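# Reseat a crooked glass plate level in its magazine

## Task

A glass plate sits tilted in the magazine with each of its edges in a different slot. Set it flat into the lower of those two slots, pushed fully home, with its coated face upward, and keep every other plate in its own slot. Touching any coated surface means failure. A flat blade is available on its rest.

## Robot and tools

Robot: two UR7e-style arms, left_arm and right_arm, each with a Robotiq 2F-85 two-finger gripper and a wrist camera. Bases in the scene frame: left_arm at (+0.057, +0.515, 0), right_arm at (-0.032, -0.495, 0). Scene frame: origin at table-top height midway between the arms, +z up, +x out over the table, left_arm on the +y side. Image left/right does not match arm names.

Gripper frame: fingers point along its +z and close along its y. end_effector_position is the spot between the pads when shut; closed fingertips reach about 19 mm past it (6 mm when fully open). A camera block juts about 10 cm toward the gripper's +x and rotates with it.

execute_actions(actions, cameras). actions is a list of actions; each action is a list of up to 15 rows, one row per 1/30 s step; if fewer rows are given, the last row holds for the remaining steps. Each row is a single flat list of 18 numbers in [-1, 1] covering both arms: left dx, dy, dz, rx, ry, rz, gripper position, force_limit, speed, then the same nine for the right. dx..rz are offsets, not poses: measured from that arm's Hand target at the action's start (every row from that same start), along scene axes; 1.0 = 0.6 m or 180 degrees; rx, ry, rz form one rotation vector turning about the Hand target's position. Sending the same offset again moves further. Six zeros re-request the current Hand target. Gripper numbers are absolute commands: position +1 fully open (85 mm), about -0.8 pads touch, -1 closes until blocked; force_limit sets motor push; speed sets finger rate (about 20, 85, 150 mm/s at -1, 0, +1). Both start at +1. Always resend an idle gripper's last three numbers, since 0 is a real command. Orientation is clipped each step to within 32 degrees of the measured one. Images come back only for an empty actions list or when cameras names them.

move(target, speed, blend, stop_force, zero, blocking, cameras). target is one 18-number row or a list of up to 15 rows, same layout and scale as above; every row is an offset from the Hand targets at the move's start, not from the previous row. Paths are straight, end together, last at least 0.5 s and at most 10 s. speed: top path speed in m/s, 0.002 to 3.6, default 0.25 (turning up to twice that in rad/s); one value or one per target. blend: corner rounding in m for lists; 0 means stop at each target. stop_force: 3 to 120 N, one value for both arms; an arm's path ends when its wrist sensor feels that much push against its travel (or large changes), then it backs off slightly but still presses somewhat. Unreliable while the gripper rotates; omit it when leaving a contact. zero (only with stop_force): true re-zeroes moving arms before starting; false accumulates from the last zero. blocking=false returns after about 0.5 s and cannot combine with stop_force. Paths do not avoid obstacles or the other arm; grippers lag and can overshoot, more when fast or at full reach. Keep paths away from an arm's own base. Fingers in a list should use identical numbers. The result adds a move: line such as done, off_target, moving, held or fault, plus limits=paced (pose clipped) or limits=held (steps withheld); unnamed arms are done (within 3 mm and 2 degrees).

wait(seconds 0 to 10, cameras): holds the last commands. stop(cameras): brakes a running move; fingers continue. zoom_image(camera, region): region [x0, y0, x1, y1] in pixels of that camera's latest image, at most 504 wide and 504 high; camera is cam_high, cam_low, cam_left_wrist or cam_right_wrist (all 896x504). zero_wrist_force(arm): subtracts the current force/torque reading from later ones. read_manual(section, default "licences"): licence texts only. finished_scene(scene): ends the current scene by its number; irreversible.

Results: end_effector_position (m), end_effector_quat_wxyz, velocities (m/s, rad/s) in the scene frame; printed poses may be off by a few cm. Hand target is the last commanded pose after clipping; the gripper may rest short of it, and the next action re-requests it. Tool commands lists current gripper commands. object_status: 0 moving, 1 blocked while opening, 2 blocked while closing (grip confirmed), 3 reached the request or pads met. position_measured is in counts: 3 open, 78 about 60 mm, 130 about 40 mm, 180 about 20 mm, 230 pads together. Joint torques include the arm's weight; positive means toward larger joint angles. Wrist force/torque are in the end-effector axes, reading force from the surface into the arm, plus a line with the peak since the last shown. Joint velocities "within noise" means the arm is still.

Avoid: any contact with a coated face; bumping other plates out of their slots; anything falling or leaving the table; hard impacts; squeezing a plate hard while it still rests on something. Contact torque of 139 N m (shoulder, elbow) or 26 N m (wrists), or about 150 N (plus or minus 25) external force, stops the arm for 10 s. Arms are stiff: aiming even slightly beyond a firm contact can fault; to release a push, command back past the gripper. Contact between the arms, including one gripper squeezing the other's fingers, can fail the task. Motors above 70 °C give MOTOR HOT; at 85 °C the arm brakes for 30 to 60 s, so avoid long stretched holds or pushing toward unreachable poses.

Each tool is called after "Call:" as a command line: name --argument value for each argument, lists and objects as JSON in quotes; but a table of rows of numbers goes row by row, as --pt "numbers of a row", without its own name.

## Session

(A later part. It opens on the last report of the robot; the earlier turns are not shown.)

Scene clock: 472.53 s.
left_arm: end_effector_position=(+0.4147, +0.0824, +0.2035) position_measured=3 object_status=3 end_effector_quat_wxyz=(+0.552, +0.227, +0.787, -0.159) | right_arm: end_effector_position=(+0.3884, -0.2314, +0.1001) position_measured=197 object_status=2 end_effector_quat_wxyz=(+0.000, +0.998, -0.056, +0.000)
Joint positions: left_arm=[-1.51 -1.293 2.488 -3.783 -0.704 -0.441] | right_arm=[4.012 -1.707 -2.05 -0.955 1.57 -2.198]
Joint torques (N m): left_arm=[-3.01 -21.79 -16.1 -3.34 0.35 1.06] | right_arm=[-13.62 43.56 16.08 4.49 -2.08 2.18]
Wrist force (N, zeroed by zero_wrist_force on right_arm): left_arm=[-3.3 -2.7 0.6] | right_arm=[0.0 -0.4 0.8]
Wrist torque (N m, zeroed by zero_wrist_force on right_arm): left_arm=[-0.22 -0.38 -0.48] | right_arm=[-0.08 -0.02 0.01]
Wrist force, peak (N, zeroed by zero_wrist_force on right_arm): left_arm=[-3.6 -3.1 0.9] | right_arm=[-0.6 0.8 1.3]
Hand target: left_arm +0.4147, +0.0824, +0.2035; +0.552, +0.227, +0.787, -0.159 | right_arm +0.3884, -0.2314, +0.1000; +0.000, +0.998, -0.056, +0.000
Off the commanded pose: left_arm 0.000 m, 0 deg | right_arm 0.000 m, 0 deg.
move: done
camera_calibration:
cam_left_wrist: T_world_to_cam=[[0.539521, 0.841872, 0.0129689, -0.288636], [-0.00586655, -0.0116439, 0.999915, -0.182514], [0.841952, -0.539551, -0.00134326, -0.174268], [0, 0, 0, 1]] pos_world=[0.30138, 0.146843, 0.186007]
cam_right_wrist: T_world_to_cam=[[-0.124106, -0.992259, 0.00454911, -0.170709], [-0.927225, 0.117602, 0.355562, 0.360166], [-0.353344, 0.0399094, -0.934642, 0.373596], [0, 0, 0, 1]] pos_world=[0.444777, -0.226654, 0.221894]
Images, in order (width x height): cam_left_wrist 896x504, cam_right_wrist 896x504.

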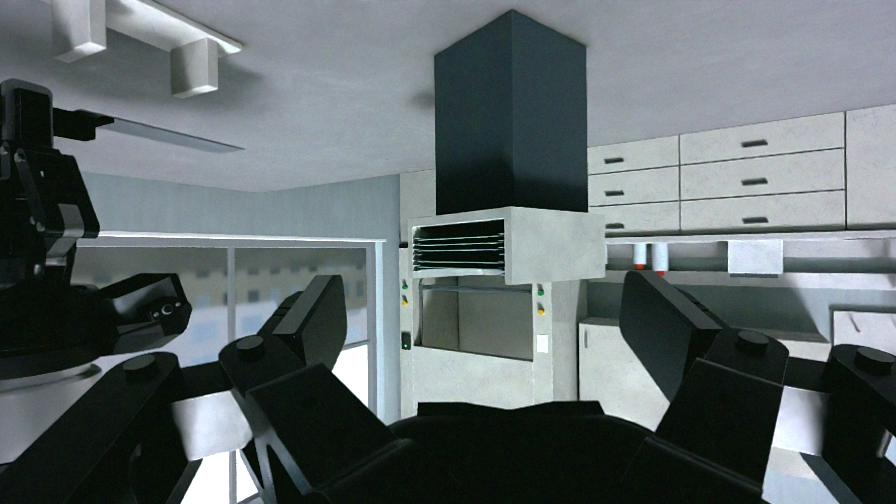

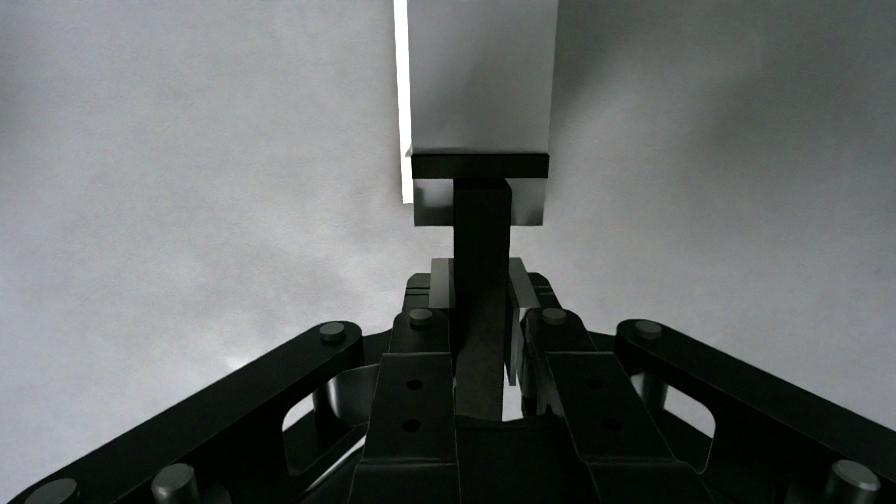

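Call:
move --target '[0,0,0,0,0,0,1,-1,0.5,0,0,-0.0658,0,0,0,-0.98,0.2,-1]' --speed 0.1 --cameras '["cam_right_wrist", "cam_low"]'

Call:
move --target '[0,0,0,0,0,0,1,-1,0.5,0,0,-0.0072,0,0,0,-0.98,0.2,-1]' --speed 0.01 --stop_force 3 --cameras '["cam_right_wrist", "cam_low"]'

Scene clock: 475.07 s.
left_arm: end_effector_position=(+0.4147, +0.0824, +0.2035) position_measured=3 object_status=3 end_effector_quat_wxyz=(+0.552, +0.227, +0.787, -0.159) | right_arm: end_effector_position=(+0.3883, -0.2315, +0.0606) position_measured=197 object_status=2 end_effector_quat_wxyz=(+0.000, +0.998, -0.056, +0.000)
Joint positions: left_arm=[-1.51 -1.293 2.488 -3.783 -0.704 -0.441] | right_arm=[4.011 -1.773 -2.098 -0.841 1.57 -2.197]
Joint torques (N m): left_arm=[-2.77 -22.36 -15.64 -3.39 0.53 1.19] | right_arm=[4.99 18.52 11.9 4.06 -1.41 -1.28]
Wrist force (N, zeroed by zero_wrist_force on right_arm): left_arm=[-3.4 -3.0 0.2] | right_arm=[0.1 -0.3 0.7]
Wrist torque (N m, zeroed by zero_wrist_force on right_arm): left_arm=[-0.27 -0.36 -0.48] | right_arm=[-0.05 -0.05 0.01]
Wrist force, peak (N, zeroed by zero_wrist_force on right_arm): left_arm=[-3.5 -3.3 0.6] | right_arm=[0.0 -0.1 1.3]
Hand target: left_arm +0.4147, +0.0824, +0.2035; +0.552, +0.227, +0.787, -0.159 | right_arm +0.3884, -0.2314, +0.0605; +0.000, +0.998, -0.056, +0.000
Off the commanded pose: left_arm 0.000 m, 0 deg | right_arm 0.000 m, 0 deg.
move: done
camera_calibration:
cam_right_wrist: T_world_to_cam=[[-0.124418, -0.992219, 0.00455881, -0.170481], [-0.927183, 0.117896, 0.355572, 0.374269], [-0.353343, 0.0400126, -0.934638, 0.336704], [0, 0, 0, 1]] pos_world=[0.444778, -0.226752, 0.182394]
Images, in order (width x height): cam_low 896x504, cam_right_wrist 896x504.

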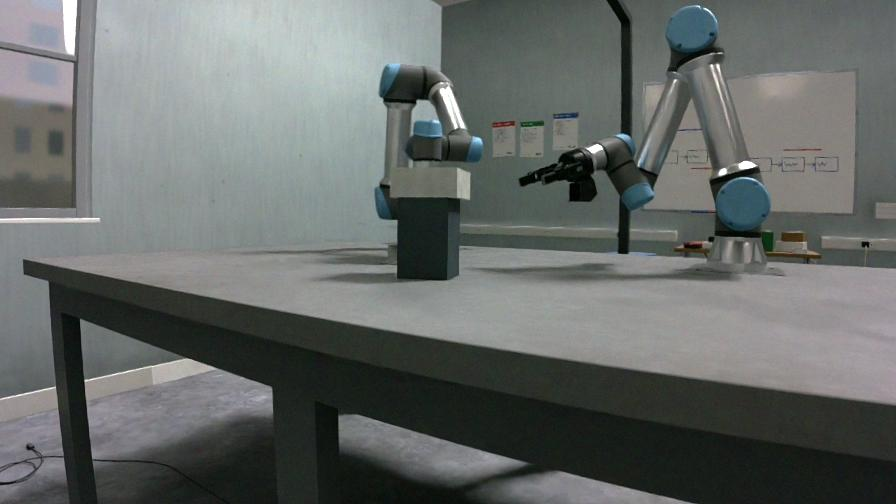

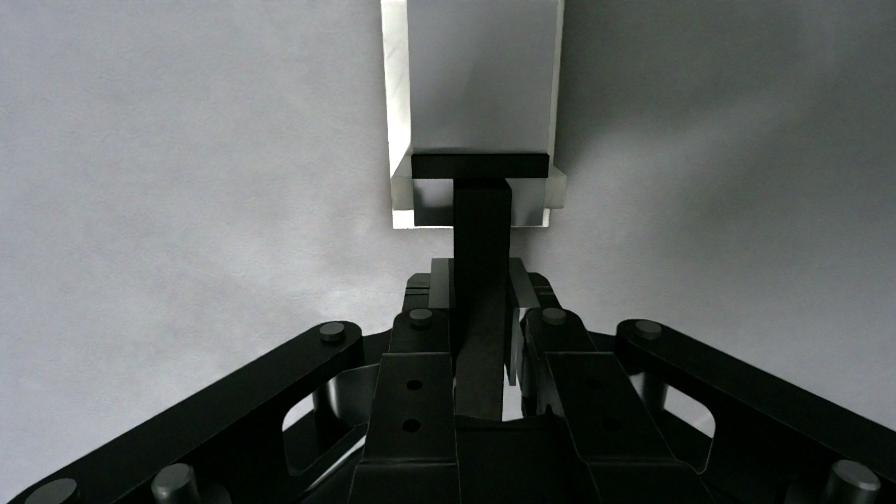

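Scene clock: 477.07 s.
left_arm: end_effector_position=(+0.4147, +0.0824, +0.2035) position_measured=3 object_status=3 end_effector_quat_wxyz=(+0.552, +0.227, +0.787, -0.159) | right_arm: end_effector_position=(+0.3884, -0.2315, +0.0566) position_measured=197 object_status=2 end_effector_quat_wxyz=(+0.000, +0.998, -0.056, +0.000)
Joint positions: left_arm=[-1.51 -1.293 2.488 -3.783 -0.704 -0.441] | right_arm=[4.011 -1.78 -2.102 -0.83 1.57 -2.197]
Joint torques (N m): left_arm=[-3.45 -22.48 -16.02 -3.43 0.46 1.09] | right_arm=[6.07 43.28 24.11 1.46 -1.21 -1.77]
Wrist force (N, zeroed by zero_wrist_force on right_arm): left_arm=[-3.1 -2.7 0.7] | right_arm=[0.7 -0.3 -2.9]
Wrist torque (N m, zeroed by zero_wrist_force on right_arm): left_arm=[-0.22 -0.42 -0.48] | right_arm=[0.02 0.05 0.01]
Wrist force, peak (N, zeroed by zero_wrist_force on right_arm): left_arm=[-3.5 -3.2 0.3] | right_arm=[0.5 -0.7 -5.6]
Hand target: left_arm +0.4147, +0.0824, +0.2035; +0.552, +0.227, +0.787, -0.159 | right_arm +0.3884, -0.2315, +0.0566; +0.000, +0.998, -0.056, +0.000
Off the commanded pose: left_arm 0.000 m, 0 deg | right_arm 0.000 m, 0 deg.
move: contact (right_arm)
camera_calibration:
cam_right_wrist: T_world_to_cam=[[-0.124418, -0.992219, 0.00455881, -0.170463], [-0.927183, 0.117896, 0.355572, 0.375692], [-0.353343, 0.0400126, -0.934638, 0.332966], [0, 0, 0, 1]] pos_world=[0.444778, -0.226752, 0.178394]
Images, in order (width x height): cam_low 896x504, cam_right_wrist 896x504.

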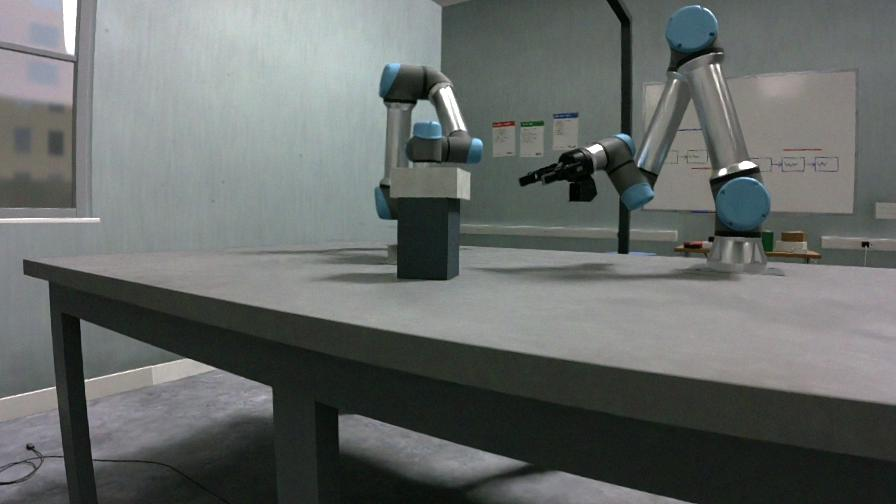

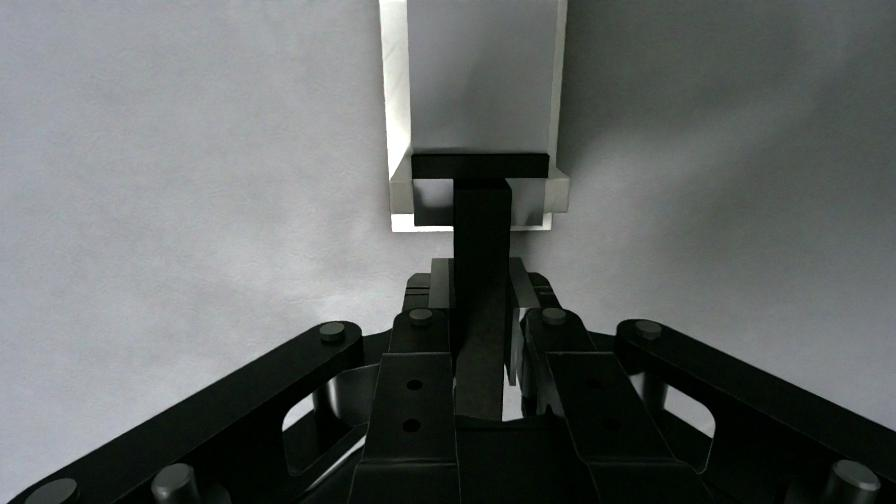

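Call:
execute_actions --actions '[]' --cameras '["all"]'

Scene clock: 479.70 s.
left_arm: end_effector_position=(+0.4147, +0.0824, +0.2035) position_measured=3 object_status=3 end_effector_quat_wxyz=(+0.552, +0.227, +0.787, -0.159) | right_arm: end_effector_position=(+0.3884, -0.2315, +0.0566) position_measured=197 object_status=2 end_effector_quat_wxyz=(+0.000, +0.998, -0.056, +0.000)
Joint positions: left_arm=[-1.51 -1.293 2.488 -3.783 -0.704 -0.441] | right_arm=[4.011 -1.78 -2.102 -0.83 1.57 -2.197]
Joint velocities: within noise
Joint torques (N m): left_arm=[-2.85 -21.34 -16.14 -3.3 0.46 1.04] | right_arm=[6.18 43.6 24.48 3.44 -1.32 -1.51]
Motor temperatures (°C): left_arm=[35 35 37 42 42 41] | right_arm=[41 40 36 41 45 43]
Wrist force (N, zeroed by zero_wrist_force on right_arm): left_arm=[-3.0 -3.0 0.7] | right_arm=[0.5 -0.1 -3.0]
Wrist torque (N m, zeroed by zero_wrist_force on right_arm): left_arm=[-0.26 -0.42 -0.48] | right_arm=[0.04 0.07 0.01]
Wrist force, peak (N, zeroed by zero_wrist_force on right_arm): left_arm=[-3.2 -3.3 0.8] | right_arm=[0.8 -0.2 -3.2]
Hand target: left_arm +0.4147, +0.0824, +0.2035; +0.552, +0.227, +0.787, -0.159 | right_arm +0.3884, -0.2315, +0.0566; +0.000, +0.998, -0.056, +0.000
Tool commands: left_gripper/position=+1.0 left_gripper/force_limit=-1.0 left_gripper/speed=+0.5 right_gripper/position=-0.98 right_gripper/force_limit=+0.2 right_gripper/speed=-1.0
Off the commanded pose: left_arm 0.000 m, 0 deg | right_arm 0.000 m, 0 deg.
camera_calibration:
cam_left_wrist: T_world_to_cam=[[0.539521, 0.841872, 0.0129689, -0.288636], [-0.00586655, -0.0116439, 0.999915, -0.182514], [0.841952, -0.539551, -0.00134326, -0.174268], [0, 0, 0, 1]] pos_world=[0.30138, 0.146843, 0.186007]
cam_right_wrist: T_world_to_cam=[[-0.124418, -0.992219, 0.00455881, -0.170463], [-0.927183, 0.117896, 0.355572, 0.375692], [-0.353343, 0.0400126, -0.934638, 0.332966], [0, 0, 0, 1]] pos_world=[0.444778, -0.226752, 0.178394]

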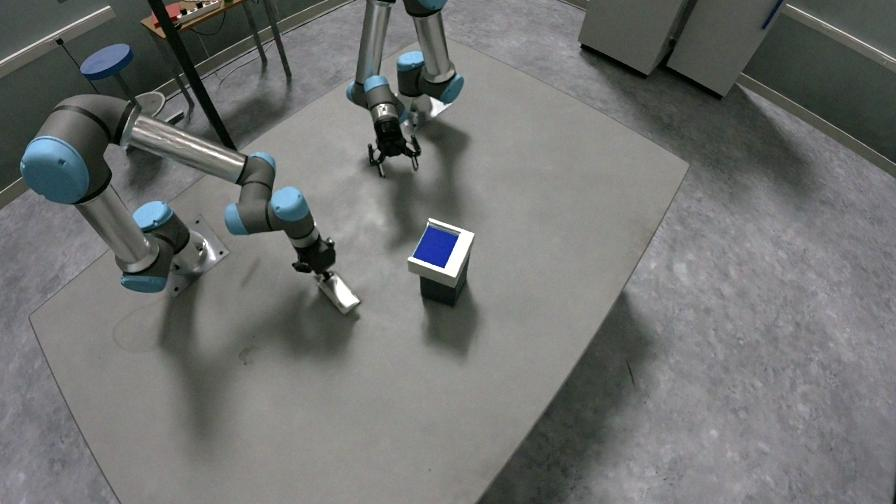

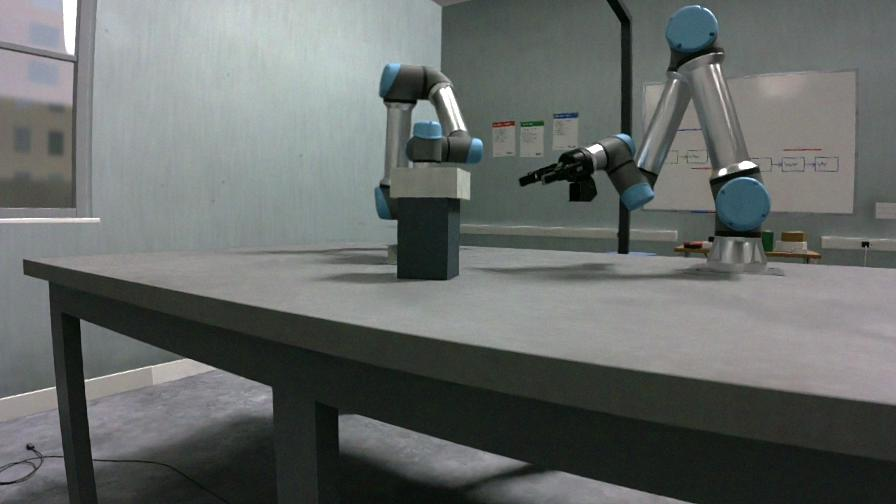

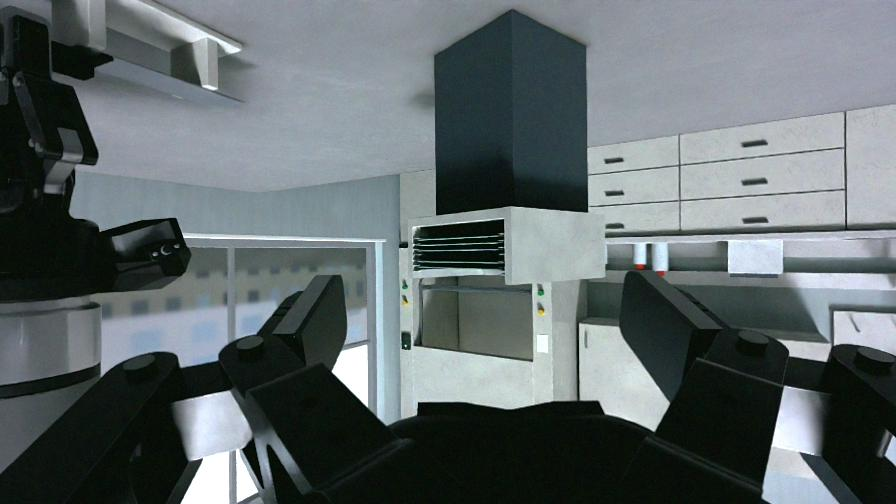

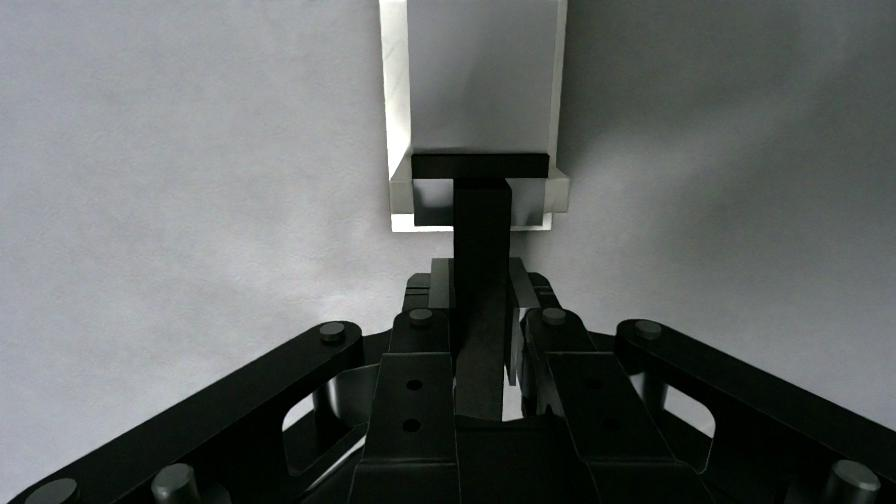

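Call:
execute_actions --actions '[[[0,0,0,0,0,0,1,-1,0.5,0,0,0,0,0,0,-0.2,-1,-1]]]' --cameras '["cam_right_wrist"]'

Scene clock: 481.80 s.
left_arm: end_effector_position=(+0.4147, +0.0824, +0.2035) position_measured=3 object_status=3 end_effector_quat_wxyz=(+0.552, +0.227, +0.787, -0.159) | right_arm: end_effector_position=(+0.3884, -0.2315, +0.0566) position_measured=154 object_status=0 end_effector_quat_wxyz=(+0.000, +0.998, -0.056, +0.000)
Joint positions: left_arm=[-1.51 -1.293 2.488 -3.783 -0.704 -0.441] | right_arm=[4.011 -1.78 -2.102 -0.83 1.57 -2.197]
Joint torques (N m): left_arm=[-2.14 -22.95 -15.46 -3.23 0.51 1.08] | right_arm=[6.65 42.65 24.45 3.44 -1.19 -1.44]
Wrist force (N, zeroed by zero_wrist_force on right_arm): left_arm=[-3.1 -2.6 0.5] | right_arm=[0.0 -0.3 -0.1]
Wrist torque (N m, zeroed by zero_wrist_force on right_arm): left_arm=[-0.22 -0.41 -0.48] | right_arm=[-0.05 0.00 0.01]
Wrist force, peak (N, zeroed by zero_wrist_force on right_arm): left_arm=[-3.6 -2.9 0.6] | right_arm=[0.8 -0.1 -3.1]
Hand target: left_arm +0.4147, +0.0824, +0.2035; +0.552, +0.227, +0.787, -0.159 | right_arm +0.3884, -0.2315, +0.0566; +0.000, +0.998, -0.056, +0.000
Off the commanded pose: left_arm 0.000 m, 0 deg | right_arm 0.000 m, 0 deg.
camera_calibration:
cam_right_wrist: T_world_to_cam=[[-0.124418, -0.992219, 0.00455881, -0.170463], [-0.927183, 0.117896, 0.355572, 0.375692], [-0.353343, 0.0400126, -0.934638, 0.332966], [0, 0, 0, 1]] pos_world=[0.444778, -0.226752, 0.178394]
Images, in order (width x height): cam_right_wrist 896x504.

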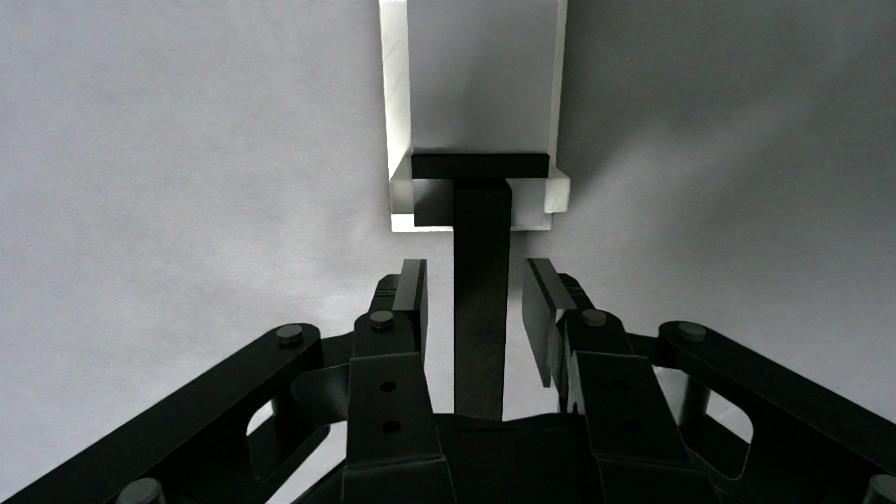

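Call:
move --target '[0,0,0,0,0,0,1,-1,0.5,0,0,0.15,0,0,0,-0.2,-1,-1]' --speed 0.12 --cameras '["cam_left_wrist", "cam_right_wrist", "cam_high"]'

Call:
zoom_image --camera "cam_left_wrist" --region '[400, 200, 530, 290]'

Call:
zoom_image --camera "cam_right_wrist" --region '[250, 0, 700, 504]'

Scene clock: 484.20 s.
left_arm: end_effector_position=(+0.4147, +0.0824, +0.2035) position_measured=3 object_status=3 end_effector_quat_wxyz=(+0.552, +0.227, +0.787, -0.159) | right_arm: end_effector_position=(+0.3884, -0.2315, +0.1465) position_measured=154 object_status=3 end_effector_quat_wxyz=(+0.000, +0.998, -0.056, +0.000)
Joint positions: left_arm=[-1.51 -1.293 2.488 -3.783 -0.704 -0.441] | right_arm=[4.011 -1.644 -1.983 -1.085 1.57 -2.197]
Joint torques (N m): left_arm=[-2.56 -22.89 -16.1 -3.43 0.55 1.11] | right_arm=[12.07 41.59 29.22 1.9 0.42 2.18]
Wrist force (N, zeroed by zero_wrist_force on right_arm): left_arm=[-3.4 -3.1 0.2] | right_arm=[-0.3 0.0 -0.2]
Wrist torque (N m, zeroed by zero_wrist_force on right_arm): left_arm=[-0.28 -0.36 -0.47] | right_arm=[-0.01 0.04 0.02]
Wrist force, peak (N, zeroed by zero_wrist_force on right_arm): left_arm=[-3.5 -3.3 0.6] | right_arm=[0.2 -0.2 -1.1]
Hand target: left_arm +0.4147, +0.0824, +0.2035; +0.552, +0.227, +0.787, -0.159 | right_arm +0.3884, -0.2315, +0.1466; +0.000, +0.998, -0.056, +0.000
Off the commanded pose: left_arm 0.000 m, 0 deg | right_arm 0.000 m, 0 deg.
move: done
camera_calibration:
cam_left_wrist: T_world_to_cam=[[0.539521, 0.841872, 0.0129689, -0.288636], [-0.00586655, -0.0116439, 0.999915, -0.182514], [0.841952, -0.539551, -0.00134326, -0.174268], [0, 0, 0, 1]] pos_world=[0.30138, 0.146843, 0.186007]
cam_right_wrist: T_world_to_cam=[[-0.124422, -0.992219, 0.00454718, -0.170967], [-0.927216, 0.1179, 0.355485, 0.343776], [-0.353255, 0.040014, -0.934671, 0.416963], [0, 0, 0, 1]] pos_world=[0.444777, -0.226852, 0.268294]
Images, in order (width x height): cam_high 896x504, cam_left_wrist 896x504, cam_right_wrist 896x504.

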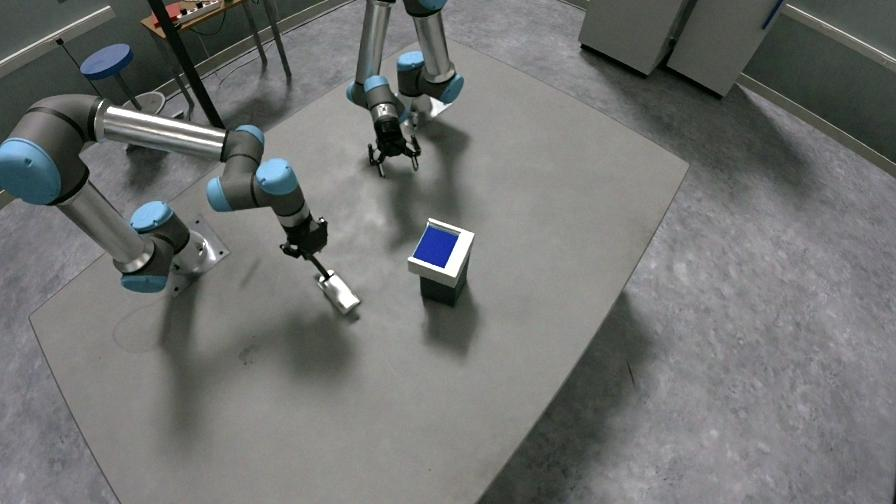

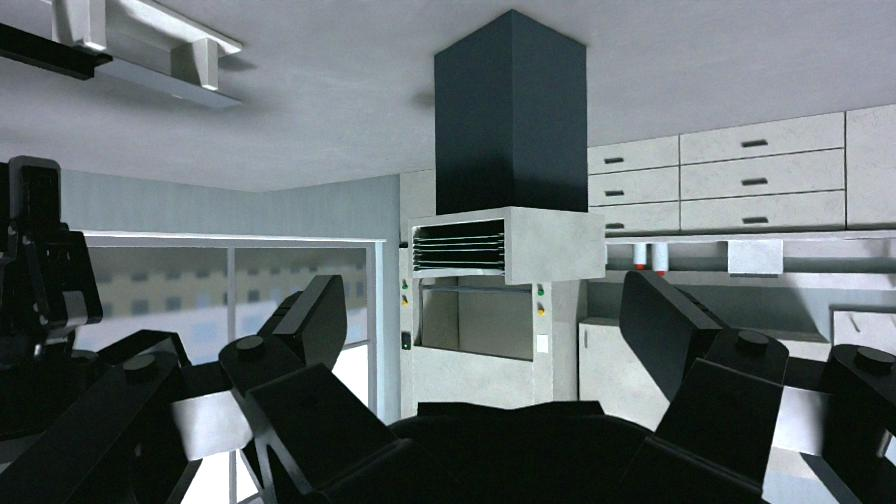

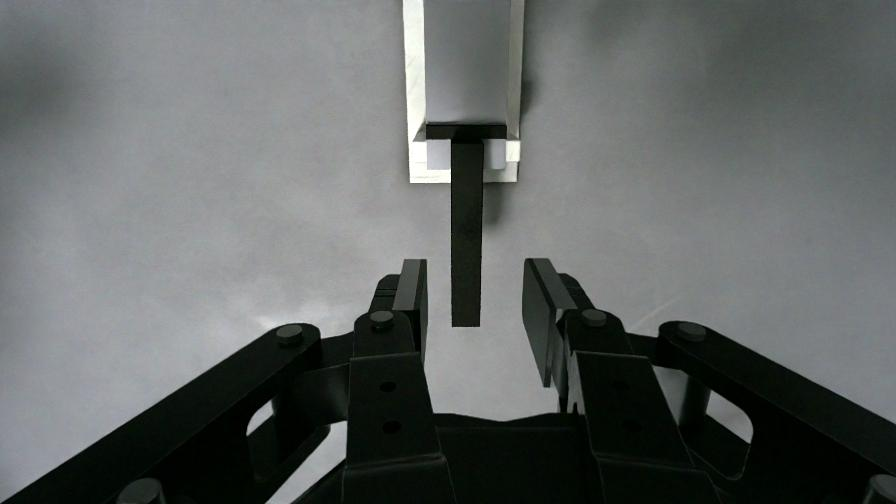

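Scaled by 3.877 from the camera's 896x504 image, which has a finer 1280x720 frame.

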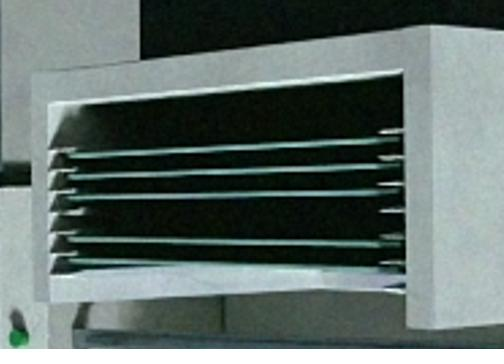

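Scaled by 1.000.

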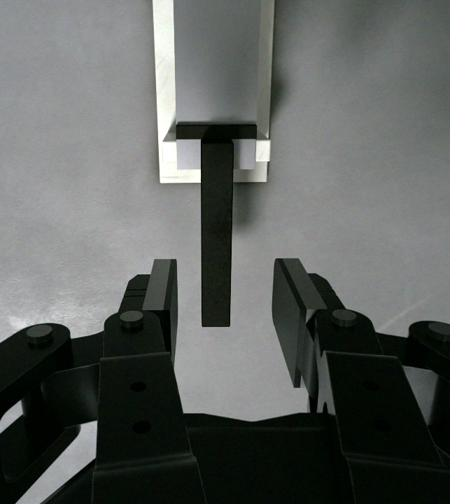

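Call:
zoom_image --camera "cam_left_wrist" --region '[408, 222, 458, 282]'

Call:
zoom_image --camera "cam_left_wrist" --region '[468, 222, 518, 282]'

Scaled by 8.400 from the camera's 896x504 image, which has a finer 1280x720 frame.

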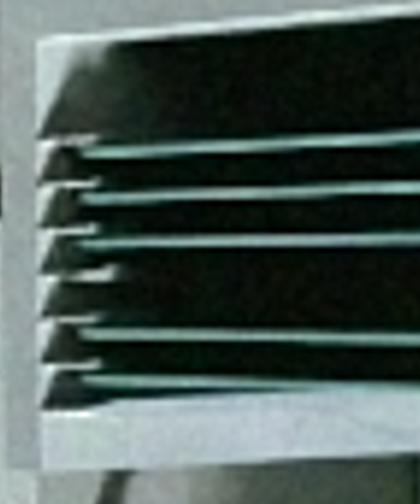

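Scaled by 8.400 from the camera's 896x504 image, which has a finer 1280x720 frame.

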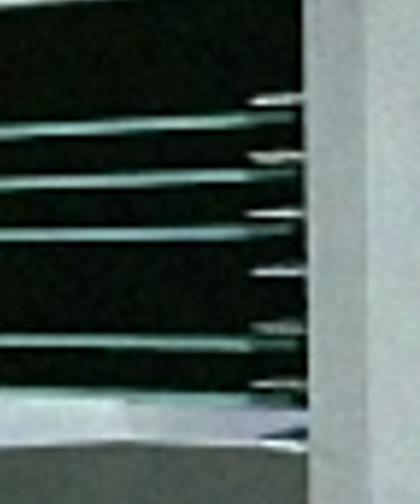

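Call:
finished_scene --scene 1

The scene is finished: the task was done.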